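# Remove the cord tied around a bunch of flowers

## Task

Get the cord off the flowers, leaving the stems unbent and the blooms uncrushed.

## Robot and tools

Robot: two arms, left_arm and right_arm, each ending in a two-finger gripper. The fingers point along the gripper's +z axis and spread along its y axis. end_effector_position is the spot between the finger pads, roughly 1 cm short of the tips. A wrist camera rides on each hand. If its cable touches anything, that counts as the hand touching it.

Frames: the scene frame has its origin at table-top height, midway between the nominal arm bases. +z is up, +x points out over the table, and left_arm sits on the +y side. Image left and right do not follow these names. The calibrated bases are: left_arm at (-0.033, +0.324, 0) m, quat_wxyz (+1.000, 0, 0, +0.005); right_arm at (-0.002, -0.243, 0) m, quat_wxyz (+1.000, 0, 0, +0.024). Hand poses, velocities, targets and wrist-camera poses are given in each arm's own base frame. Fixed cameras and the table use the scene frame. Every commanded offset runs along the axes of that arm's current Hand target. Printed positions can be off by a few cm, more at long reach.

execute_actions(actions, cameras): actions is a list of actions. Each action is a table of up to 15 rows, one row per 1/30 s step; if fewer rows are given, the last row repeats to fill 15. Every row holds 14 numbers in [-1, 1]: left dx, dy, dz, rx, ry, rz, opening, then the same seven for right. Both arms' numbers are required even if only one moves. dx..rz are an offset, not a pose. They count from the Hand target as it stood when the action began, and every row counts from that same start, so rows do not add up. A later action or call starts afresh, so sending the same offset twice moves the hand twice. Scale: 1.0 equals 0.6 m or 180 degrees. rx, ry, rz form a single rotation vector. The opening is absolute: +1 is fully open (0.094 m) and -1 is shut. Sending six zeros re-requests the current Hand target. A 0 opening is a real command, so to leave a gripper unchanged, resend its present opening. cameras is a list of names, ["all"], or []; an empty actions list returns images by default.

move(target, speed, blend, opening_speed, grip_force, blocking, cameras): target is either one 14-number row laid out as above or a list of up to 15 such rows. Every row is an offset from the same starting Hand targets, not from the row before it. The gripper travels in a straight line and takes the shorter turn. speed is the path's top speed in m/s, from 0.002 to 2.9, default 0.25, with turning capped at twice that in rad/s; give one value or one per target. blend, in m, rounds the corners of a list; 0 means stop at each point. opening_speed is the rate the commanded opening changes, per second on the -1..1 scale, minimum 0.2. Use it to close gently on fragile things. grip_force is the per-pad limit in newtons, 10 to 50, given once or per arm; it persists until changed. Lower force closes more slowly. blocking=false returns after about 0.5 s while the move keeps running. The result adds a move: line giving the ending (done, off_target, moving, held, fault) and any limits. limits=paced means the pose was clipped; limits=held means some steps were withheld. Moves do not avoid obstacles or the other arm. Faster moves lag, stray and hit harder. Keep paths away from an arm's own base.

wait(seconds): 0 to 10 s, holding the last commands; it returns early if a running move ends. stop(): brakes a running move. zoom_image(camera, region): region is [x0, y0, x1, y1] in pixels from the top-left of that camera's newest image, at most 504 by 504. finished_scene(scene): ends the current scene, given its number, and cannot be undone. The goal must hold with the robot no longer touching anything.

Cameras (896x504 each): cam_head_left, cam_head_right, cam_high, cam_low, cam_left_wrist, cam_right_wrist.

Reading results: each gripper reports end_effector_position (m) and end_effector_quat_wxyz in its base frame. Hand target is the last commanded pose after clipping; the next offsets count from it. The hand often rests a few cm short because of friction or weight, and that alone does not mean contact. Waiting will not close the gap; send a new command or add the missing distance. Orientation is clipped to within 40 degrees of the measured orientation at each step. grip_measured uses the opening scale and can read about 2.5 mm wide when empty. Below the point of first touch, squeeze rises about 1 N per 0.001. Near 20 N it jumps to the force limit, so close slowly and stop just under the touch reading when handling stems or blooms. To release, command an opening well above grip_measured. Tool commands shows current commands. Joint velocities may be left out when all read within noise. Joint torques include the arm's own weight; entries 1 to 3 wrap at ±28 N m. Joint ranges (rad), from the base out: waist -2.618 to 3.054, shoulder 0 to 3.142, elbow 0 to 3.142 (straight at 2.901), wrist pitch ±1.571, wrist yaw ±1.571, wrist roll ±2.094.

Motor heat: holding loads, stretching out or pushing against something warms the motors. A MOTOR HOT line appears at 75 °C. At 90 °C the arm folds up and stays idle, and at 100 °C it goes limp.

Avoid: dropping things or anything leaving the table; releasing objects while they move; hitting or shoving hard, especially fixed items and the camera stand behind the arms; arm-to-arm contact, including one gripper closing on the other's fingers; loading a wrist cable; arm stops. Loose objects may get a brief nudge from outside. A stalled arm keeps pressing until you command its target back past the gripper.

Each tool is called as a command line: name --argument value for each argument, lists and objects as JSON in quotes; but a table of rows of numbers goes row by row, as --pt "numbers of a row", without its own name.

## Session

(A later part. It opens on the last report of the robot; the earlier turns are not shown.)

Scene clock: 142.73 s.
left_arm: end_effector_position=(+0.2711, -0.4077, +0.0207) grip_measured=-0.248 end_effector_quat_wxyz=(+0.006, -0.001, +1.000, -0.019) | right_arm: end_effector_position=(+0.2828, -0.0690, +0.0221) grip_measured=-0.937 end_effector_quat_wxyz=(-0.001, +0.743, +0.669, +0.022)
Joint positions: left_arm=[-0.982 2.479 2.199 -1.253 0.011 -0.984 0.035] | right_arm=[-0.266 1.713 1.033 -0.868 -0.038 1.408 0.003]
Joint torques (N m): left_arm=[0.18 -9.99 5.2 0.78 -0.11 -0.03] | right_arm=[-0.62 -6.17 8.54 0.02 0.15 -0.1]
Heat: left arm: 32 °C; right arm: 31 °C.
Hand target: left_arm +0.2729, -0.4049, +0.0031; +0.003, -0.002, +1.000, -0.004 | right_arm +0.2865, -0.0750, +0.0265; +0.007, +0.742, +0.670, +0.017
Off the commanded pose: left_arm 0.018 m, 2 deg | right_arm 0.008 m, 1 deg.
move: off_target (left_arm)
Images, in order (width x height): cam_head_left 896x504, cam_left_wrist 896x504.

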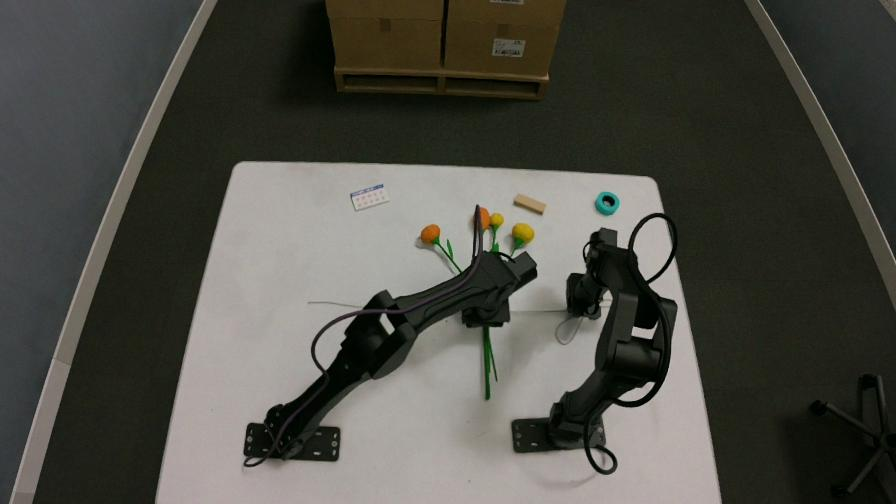

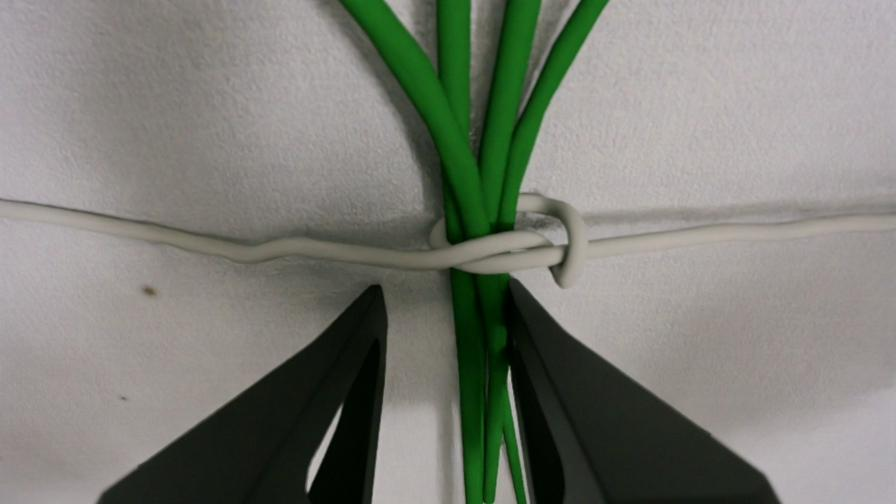

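move --target '[0,0,0,0,0,0,-0.25,-0.22,0.022,0,0,0,0,-1]' --speed 0.05 --cameras '["cam_left_wrist","cam_head_left"]'

Scene clock: 147.73 s.
left_arm: end_effector_position=(+0.2711, -0.4077, +0.0207) grip_measured=-0.248 end_effector_quat_wxyz=(+0.006, -0.001, +1.000, -0.019) | right_arm: end_effector_position=(+0.2838, -0.2008, +0.0225) grip_measured=-0.937 end_effector_quat_wxyz=(+0.002, +0.743, +0.669, +0.022)
Joint positions: left_arm=[-0.982 2.479 2.199 -1.253 0.011 -0.984 0.035] | right_arm=[-0.64 1.921 1.3 -0.938 -0.042 1.035 0.003]
Joint torques (N m): left_arm=[0.21 -9.96 5.31 0.77 -0.12 -0.03] | right_arm=[-0.65 -7.39 8.79 0.06 0.08 -0.11]
Heat: left arm: 32 °C; right arm: 30 °C.
Hand target: left_arm +0.2729, -0.4049, +0.0031; +0.003, -0.002, +1.000, -0.004 | right_arm +0.2862, -0.2077, +0.0248; +0.007, +0.742, +0.670, +0.017
Off the commanded pose: left_arm 0.018 m, 2 deg | right_arm 0.008 m, 1 deg.
move: off_target (left_arm)
Images, in order (width x height): cam_head_left 896x504, cam_left_wrist 896x504.

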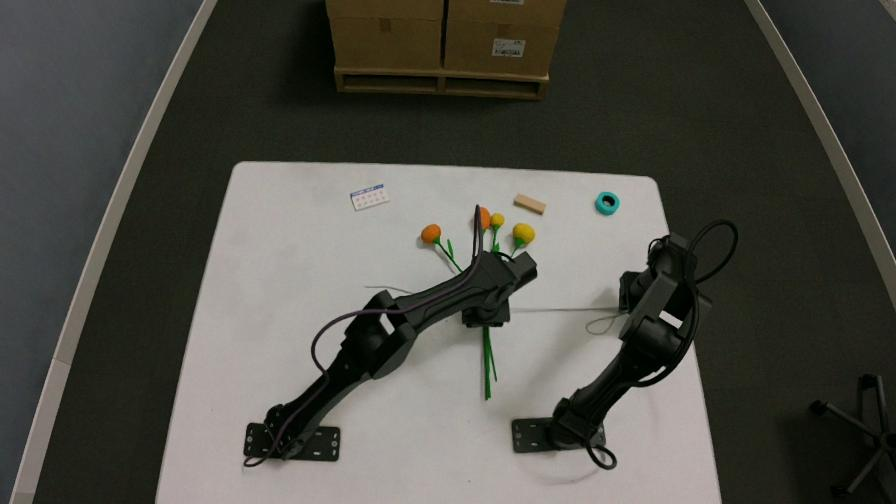

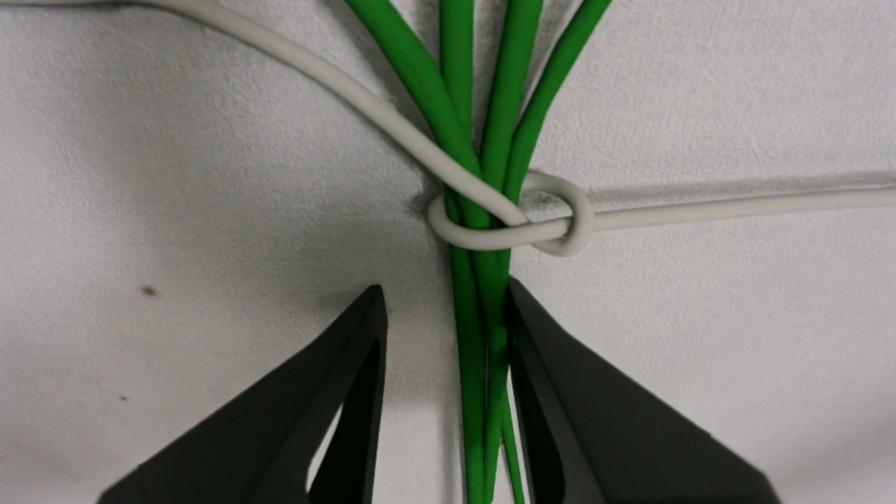

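move --pt "0 0 0 0 0 0 -0.25 0 0 0.012 0 0 0 -1" --pt "0 0 0 0 0 0 -0.25 0 0 0.012 0 0 0 -0.3" --pt "0 0 0 0 0 0 -0.25 0 0 -0.07 0 0 0 -0.3" --pt "0 0 0 0 0 0 -0.25 0.273 -0.027 -0.07 0 0 0 -0.2" --pt "0 0 0 0 0 0 -0.25 0.273 -0.027 -0.01 0 0 0 -0.2" --speed '[0.08,0.08,0.12,0.2,0.1]' --opening_speed 1.0 --cameras '["cam_right_wrist"]'

Scene clock: 161.87 s.
left_arm: end_effector_position=(+0.2711, -0.4077, +0.0207) grip_measured=-0.248 end_effector_quat_wxyz=(+0.006, -0.001, +1.000, -0.019) | right_arm: end_effector_position=(+0.2864, -0.0407, +0.0354) grip_measured=-0.202 end_effector_quat_wxyz=(+0.002, +0.739, +0.674, +0.024)
Joint positions: left_arm=[-0.982 2.479 2.199 -1.253 0.011 -0.984 0.035] | right_arm=[-0.167 1.676 1.048 -0.91 -0.035 1.496 0.037]
Joint torques (N m): left_arm=[0.14 -9.99 5.29 0.78 -0.11 -0.03] | right_arm=[0.24 -5.83 6 0.28 0.15 0.11]
Heat: left arm: 32 °C; right arm: 30 °C.
Hand target: left_arm +0.2729, -0.4049, +0.0031; +0.003, -0.002, +1.000, -0.004 | right_arm +0.2865, -0.0432, +0.0329; +0.007, +0.742, +0.670, +0.017
Off the commanded pose: left_arm 0.018 m, 2 deg | right_arm 0.003 m, 1 deg.
move: off_target (left_arm)
Images, in order (width x height): cam_right_wrist 896x504.

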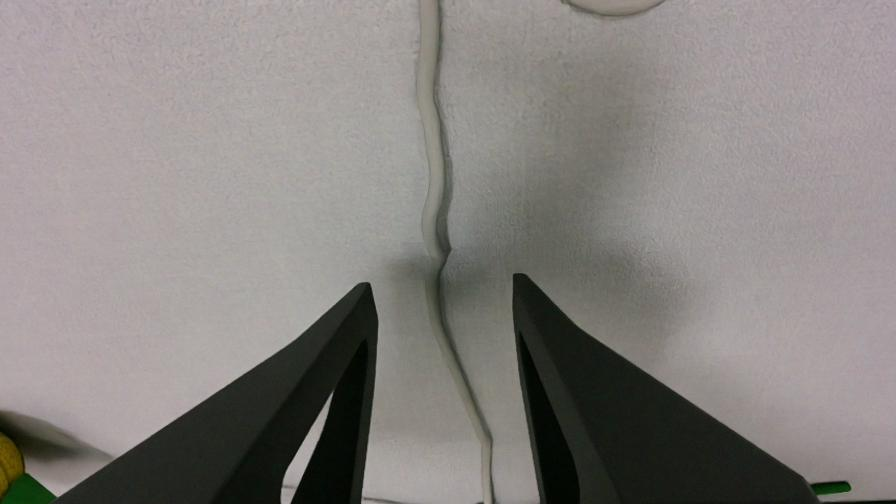

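move --pt "0 0 0 0 0 0 -0.25 0 0 0.042 0 0 0 -0.2" --pt "0 0 0 0 0 0 -0.25 0 0 0.042 0 0 0 -1" --pt "0 0 0 0 0 0 -0.25 0 0 0.01 0 0 0 -1" --pt "0 0 0 0 0 0 -0.25 -0.29 0.029 0.01 0 0 0 -1" --speed 0.07 --opening_speed 0.8 --cameras '["cam_head_left","cam_left_wrist"]'

Scene clock: 170.50 s.
left_arm: end_effector_position=(+0.2711, -0.4077, +0.0207) grip_measured=-0.248 end_effector_quat_wxyz=(+0.006, -0.001, +1.000, -0.019) | right_arm: end_effector_position=(+0.2837, -0.2107, +0.0217) grip_measured=-0.933 end_effector_quat_wxyz=(+0.001, +0.743, +0.669, +0.022)
Joint positions: left_arm=[-0.982 2.479 2.199 -1.253 0.011 -0.984 0.035] | right_arm=[-0.664 1.945 1.33 -0.947 -0.043 1.012 0.003]
Joint torques (N m): left_arm=[0.2 -9.98 5.26 0.76 -0.11 -0.04] | right_arm=[-0.58 -7.64 8.92 0.05 0.1 -0.11]
Heat: left arm: 32 °C; right arm: 30 °C.
Hand target: left_arm +0.2729, -0.4048, +0.0031; +0.003, -0.002, +1.000, -0.004 | right_arm +0.2863, -0.2180, +0.0246; +0.007, +0.742, +0.670, +0.017
Off the commanded pose: left_arm 0.018 m, 2 deg | right_arm 0.008 m, 1 deg.
move: off_target (left_arm)
Images, in order (width x height): cam_head_left 896x504, cam_left_wrist 896x504.

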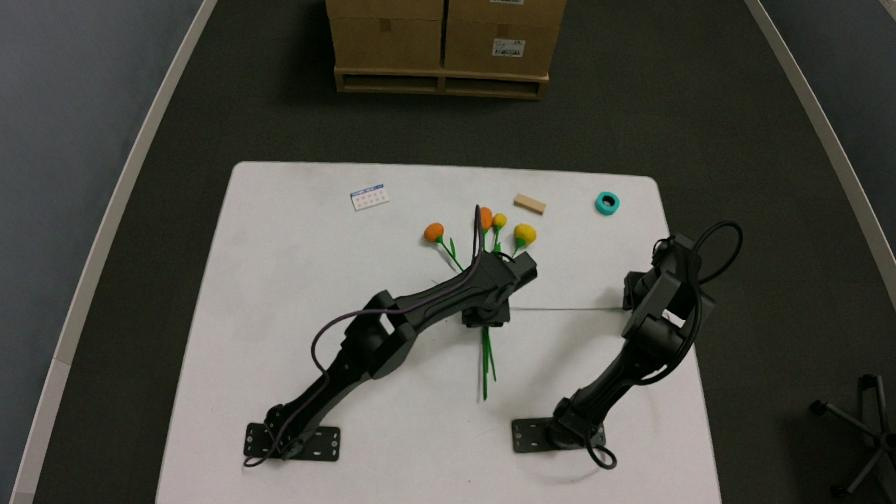

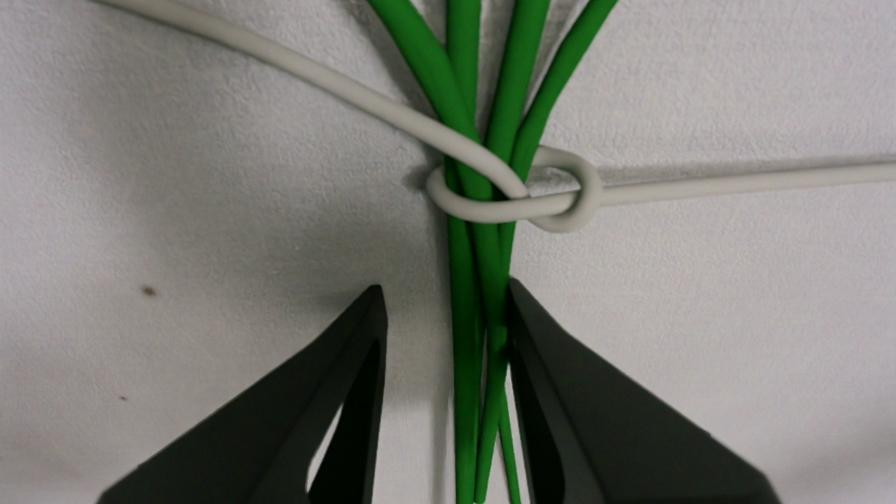

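move --pt "0 0 0 0 0 0 -0.25 0 0 0.012 0 0 0 -1" --pt "0 0 0 0 0 0 -0.25 0 0 0.012 0 0 0 -0.3" --pt "0 0 0 0 0 0 -0.25 0 0 -0.07 0 0 0 -0.3" --pt "0 0 0 0 0 0 -0.25 0.29 -0.029 -0.07 0 0 0 -0.2" --pt "0 0 0 0 0 0 -0.25 0.29 -0.029 -0.01 0 0 0 -0.2" --speed '[0.08,0.08,0.12,0.2,0.1]' --opening_speed 1.0 --cameras '["cam_right_wrist","cam_head_left","cam_low"]'

Scene clock: 180.80 s.
left_arm: end_effector_position=(+0.2711, -0.4077, +0.0207) grip_measured=-0.248 end_effector_quat_wxyz=(+0.006, -0.001, +1.000, -0.019) | right_arm: end_effector_position=(+0.2864, -0.0407, +0.0354) grip_measured=-0.202 end_effector_quat_wxyz=(+0.002, +0.739, +0.674, +0.024)
Joint positions: left_arm=[-0.982 2.479 2.199 -1.253 0.011 -0.984 0.035] | right_arm=[-0.167 1.676 1.048 -0.91 -0.035 1.496 0.037]
Joint torques (N m): left_arm=[0.14 -9.94 5.27 0.76 -0.09 -0.02] | right_arm=[0.18 -5.85 6.05 0.31 0.15 0.12]
Heat: left arm: 33 °C; right arm: 30 °C.
Hand target: left_arm +0.2729, -0.4048, +0.0031; +0.003, -0.002, +1.000, -0.004 | right_arm +0.2865, -0.0432, +0.0329; +0.007, +0.742, +0.670, +0.017
Off the commanded pose: left_arm 0.018 m, 2 deg | right_arm 0.004 m, 1 deg.
move: off_target (left_arm)
Images, in order (width x height): cam_head_left 896x504, cam_low 896x504, cam_right_wrist 896x504.

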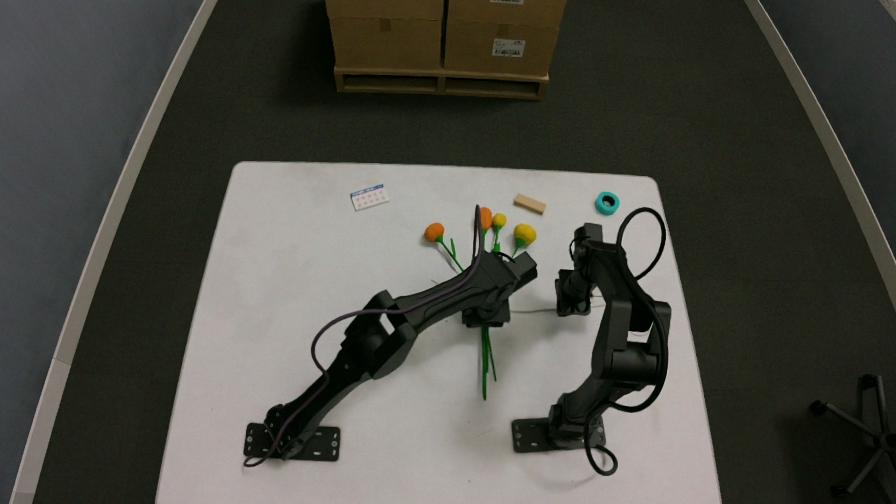

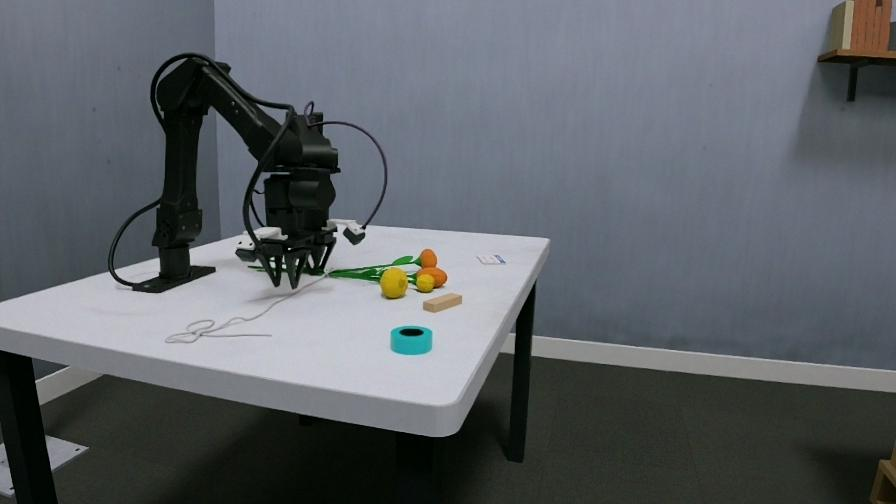

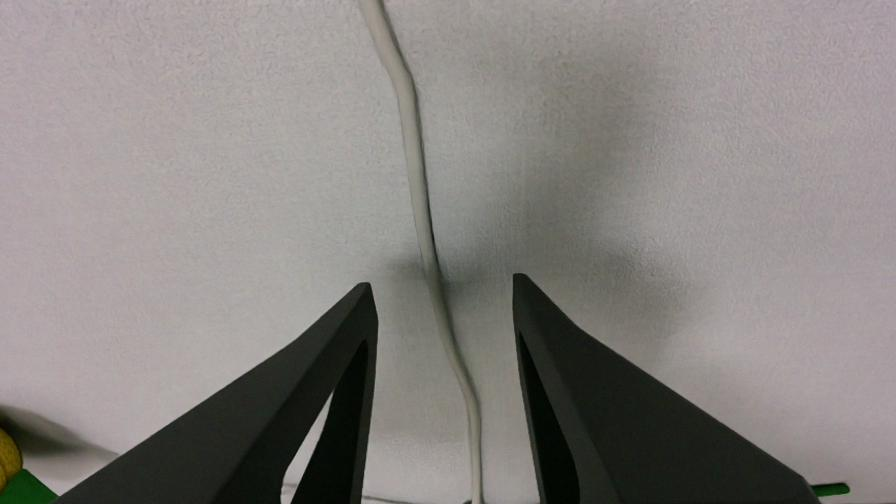

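Cord is safely on the table; repeat.

move --pt "0 0 0 0 0 0 -0.25 0 0 0.042 0 0 0 -0.2" --pt "0 0 0 0 0 0 -0.25 0 0 0.042 0 0 0 -1" --pt "0 0 0 0 0 0 -0.25 0 0 0.01 0 0 0 -1" --pt "0 0 0 0 0 0 -0.25 -0.29 0.029 0.01 0 0 0 -1" --speed 0.07 --opening_speed 0.8 --cameras '["cam_head_left","cam_left_wrist","cam_low"]'

Scene clock: 189.23 s.
left_arm: end_effector_position=(+0.2711, -0.4078, +0.0207) grip_measured=-0.248 end_effector_quat_wxyz=(+0.006, -0.001, +1.000, -0.019) | right_arm: end_effector_position=(+0.2840, -0.2117, +0.0219) grip_measured=-0.940 end_effector_quat_wxyz=(+0.002, +0.744, +0.668, +0.022)
Joint positions: left_arm=[-0.982 2.479 2.199 -1.252 0.011 -0.984 0.035] | right_arm=[-0.665 1.945 1.331 -0.945 -0.043 1.012 0.003]
Joint torques (N m): left_arm=[0.18 -9.98 5.27 0.77 -0.11 -0.03] | right_arm=[-0.43 -7.61 8.87 0.02 0.08 -0.11]
Heat: left arm: 33 °C; right arm: 30 °C.
Hand target: left_arm +0.2729, -0.4048, +0.0031; +0.003, -0.002, +1.000, -0.004 | right_arm +0.2863, -0.2180, +0.0245; +0.007, +0.742, +0.670, +0.017
Off the commanded pose: left_arm 0.018 m, 2 deg | right_arm 0.007 m, 1 deg.
move: off_target (left_arm)
Images, in order (width x height): cam_head_left 896x504, cam_low 896x504, cam_left_wrist 896x504.

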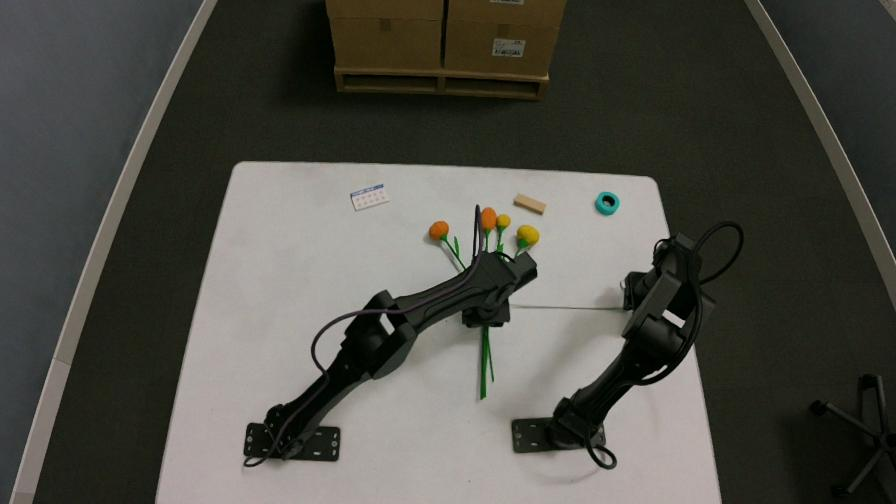

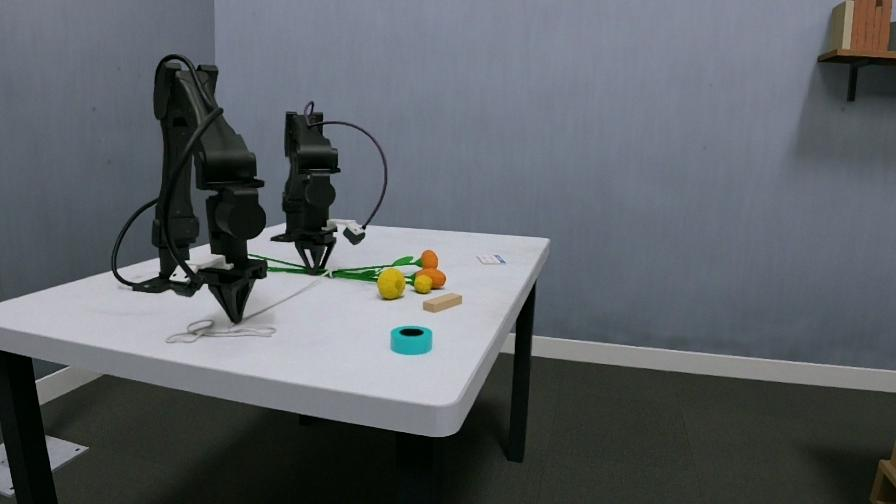

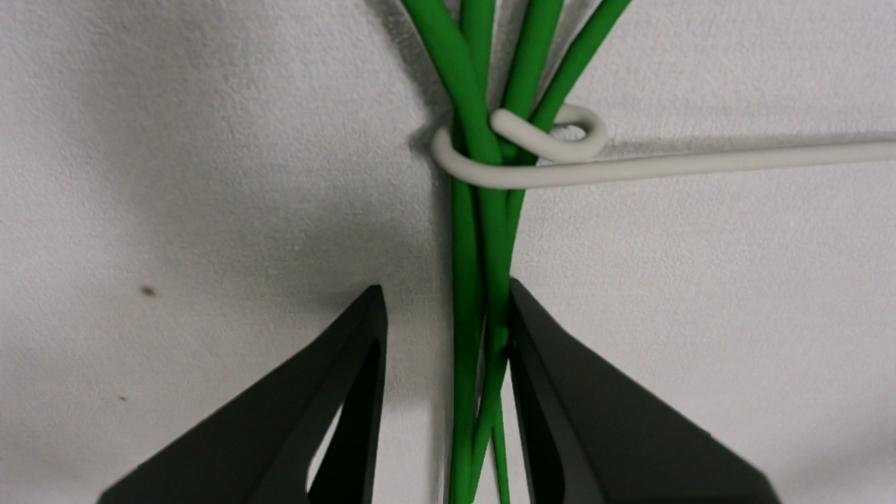

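move --pt "0 0 0 0 0 0 -0.25 0 0 0.012 0 0 0 -1" --pt "0 0 0 0 0 0 -0.25 0 0 0.012 0 0 0 -0.3" --pt "0 0 0 0 0 0 -0.25 0 0 -0.07 0 0 0 -0.3" --pt "0 0 0 0 0 0 -0.25 0.23 -0.023 -0.07 0 0 0 -0.2" --pt "0 0 0 0 0 0 -0.25 0.23 -0.023 -0.01 0 0 0 -0.2" --speed '[0.08,0.08,0.12,0.2,0.1]' --opening_speed 1.0 --cameras '["cam_right_wrist"]'

Scene clock: 200.00 s.
left_arm: end_effector_position=(+0.2711, -0.4078, +0.0207) grip_measured=-0.248 end_effector_quat_wxyz=(+0.006, -0.001, +1.000, -0.019) | right_arm: end_effector_position=(+0.2863, -0.0771, +0.0351) grip_measured=-0.202 end_effector_quat_wxyz=(+0.002, +0.739, +0.674, +0.024)
Joint positions: left_arm=[-0.982 2.479 2.199 -1.252 0.011 -0.984 0.035] | right_arm=[-0.29 1.706 1.081 -0.916 -0.039 1.374 0.037]
Joint torques (N m): left_arm=[0.13 -9.99 5.27 0.77 -0.12 -0.02] | right_arm=[0.27 -6.05 6.04 0.3 0.14 0.11]
Heat: left arm: 33 °C; right arm: 30 °C.
Hand target: left_arm +0.2729, -0.4048, +0.0031; +0.003, -0.002, +1.000, -0.004 | right_arm +0.2864, -0.0795, +0.0325; +0.007, +0.742, +0.670, +0.017
Off the commanded pose: left_arm 0.018 m, 2 deg | right_arm 0.004 m, 1 deg.
move: off_target (left_arm)
Images, in order (width x height): cam_right_wrist 896x504.

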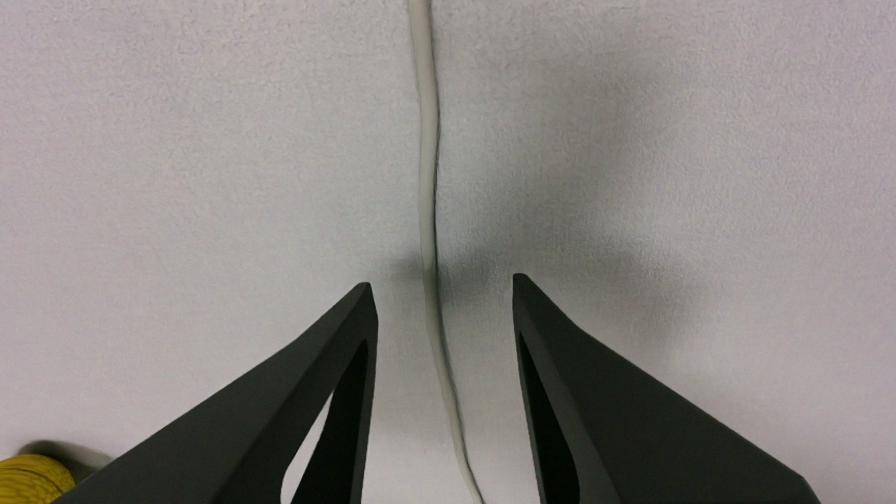

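move --pt "0 0 0 0 0 0 -0.25 0 0 0.042 0 0 0 -0.2" --pt "0 0 0 0 0 0 -0.25 0 0 0.042 0 0 0 -1" --pt "0 0 0 0 0 0 -0.25 0 0 0.01 0 0 0 -1" --pt "0 0 0 0 0 0 -0.25 -0.24 0.024 0.01 0 0 0 -1" --speed 0.07 --opening_speed 0.8 --cameras '["cam_left_wrist","cam_low"]'

Scene clock: 207.83 s.
left_arm: end_effector_position=(+0.2711, -0.4078, +0.0207) grip_measured=-0.248 end_effector_quat_wxyz=(+0.006, -0.001, +1.000, -0.019) | right_arm: end_effector_position=(+0.2841, -0.2193, +0.0222) grip_measured=-0.940 end_effector_quat_wxyz=(+0.005, +0.744, +0.668, +0.020)
Joint positions: left_arm=[-0.982 2.479 2.199 -1.252 0.011 -0.984 0.035] | right_arm=[-0.68 1.958 1.351 -0.948 -0.038 0.999 0.003]
Joint torques (N m): left_arm=[0.17 -9.94 5.27 0.77 -0.1 -0.03] | right_arm=[-0.25 -7.72 8.81 0.04 0.04 -0.12]
Heat: left arm: 33 °C; right arm: 30 °C.
Hand target: left_arm +0.2729, -0.4048, +0.0031; +0.003, -0.002, +1.000, -0.004 | right_arm +0.2865, -0.2241, +0.0246; +0.007, +0.742, +0.670, +0.017
Off the commanded pose: left_arm 0.018 m, 2 deg | right_arm 0.006 m, 1 deg.
move: off_target (left_arm)
Images, in order (width x height): cam_low 896x504, cam_left_wrist 896x504.

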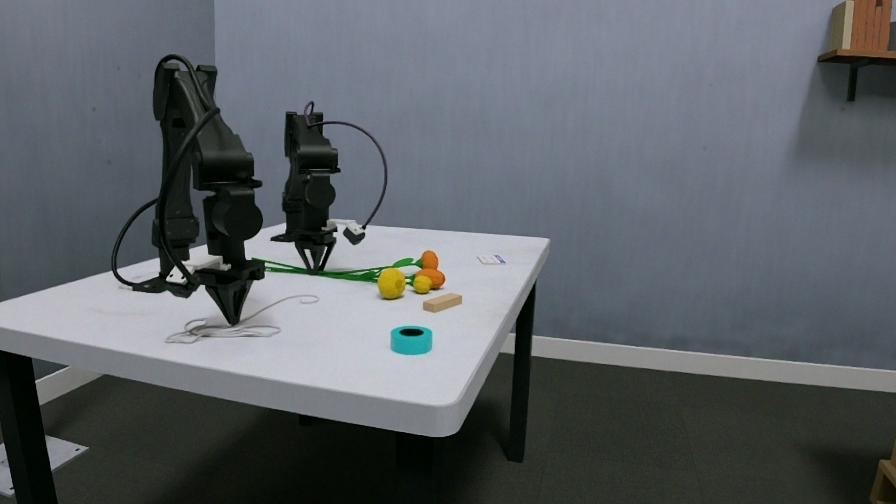

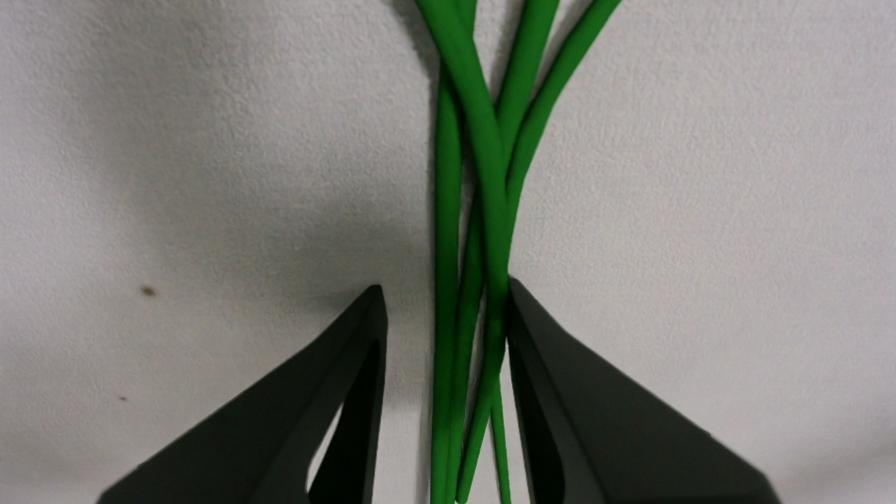

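Free. Release and lift both.

move --pt "0 0 0 0 0 0 -0.1 0 0 0.015 0 0 0 -1" --pt "0 0 0 0 0 0 -0.1 0 0 0.015 0 0 0 -0.3" --pt "0 0 -0.2 0 0 0 -0.1 0 0 -0.13 0 0 0 -0.3" --speed 0.1 --opening_speed 1.0 --cameras '["cam_head_right","cam_low","cam_left_wrist","cam_right_wrist"]'

Scene clock: 214.43 s.
left_arm: end_effector_position=(+0.2693, -0.4050, +0.0983) grip_measured=-0.102 end_effector_quat_wxyz=(+0.010, -0.001, +1.000, -0.025) | right_arm: end_effector_position=(+0.2827, -0.2188, +0.0856) grip_measured=-0.302 end_effector_quat_wxyz=(-0.016, +0.743, +0.669, +0.018)
Joint positions: left_arm=[-0.982 2.502 2.552 -1.569 0.011 -0.984 0.042] | right_arm=[-0.682 1.932 1.575 -1.238 -0.041 0.992 0.033]
Joint torques (N m): left_arm=[0.18 -15.54 6.41 0.57 -0.1 -0.04] | right_arm=[-0.72 -10.99 8.99 -0.07 0.07 -0.11]
Heat: left arm: 33 °C; right arm: 30 °C.
Hand target: left_arm +0.2722, -0.4039, +0.1231; +0.003, -0.002, +1.000, -0.004 | right_arm +0.2837, -0.2251, +0.1026; +0.007, +0.742, +0.670, +0.017
Off the commanded pose: left_arm 0.025 m, 3 deg | right_arm 0.018 m, 3 deg.
joint sent to its limit (left arm) — joint 4 (wrist pitch), lower limit. The joint targets are off in orientation, not in position.
move: off_target (left_arm, right_arm)
Images, in order (width x height): cam_head_right 896x504, cam_low 896x504, cam_left_wrist 896x504, cam_right_wrist 896x504.

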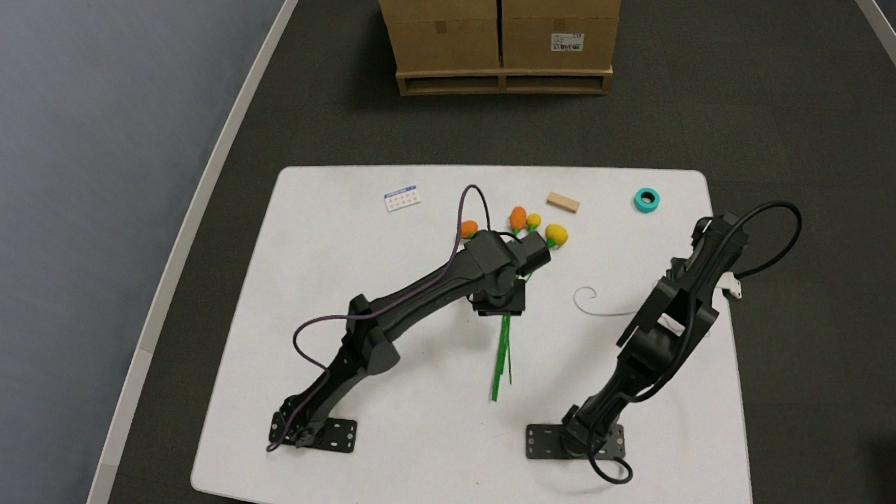

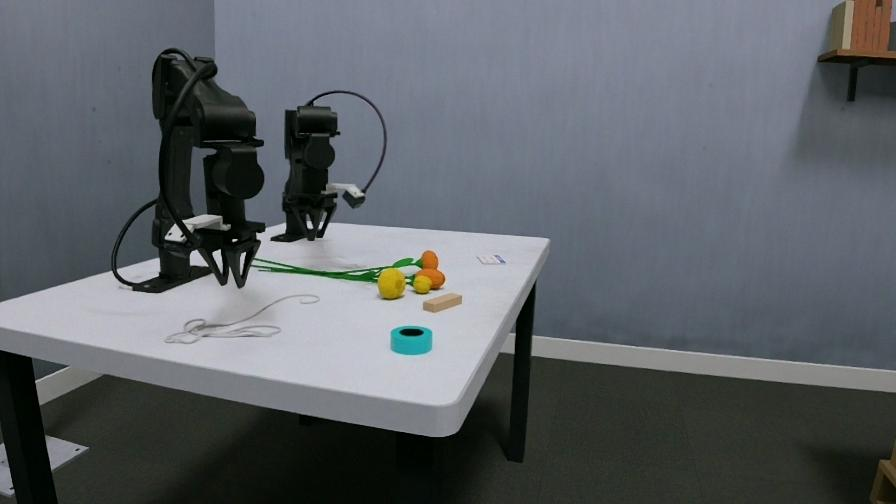

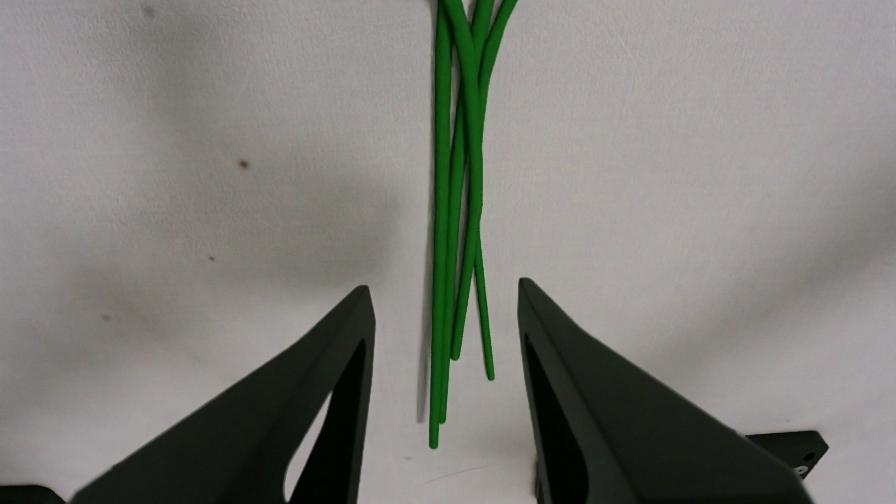

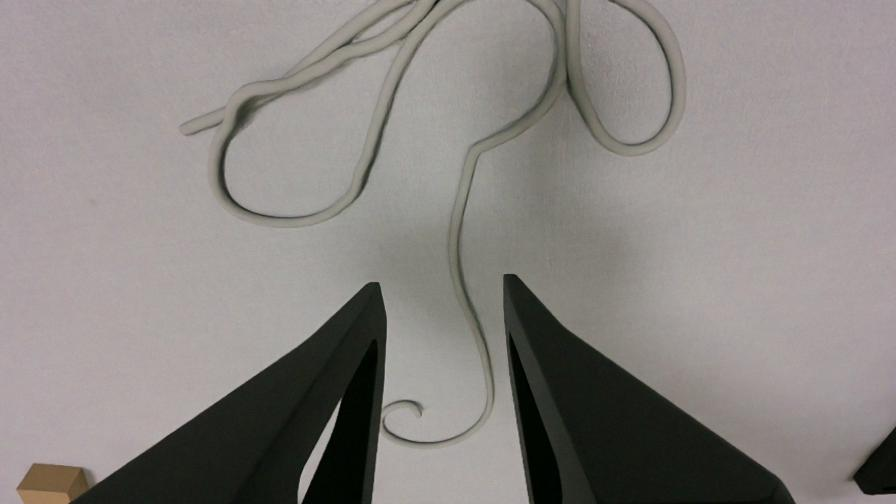

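finished_scene --scene 2

The scene is finished: the task was done.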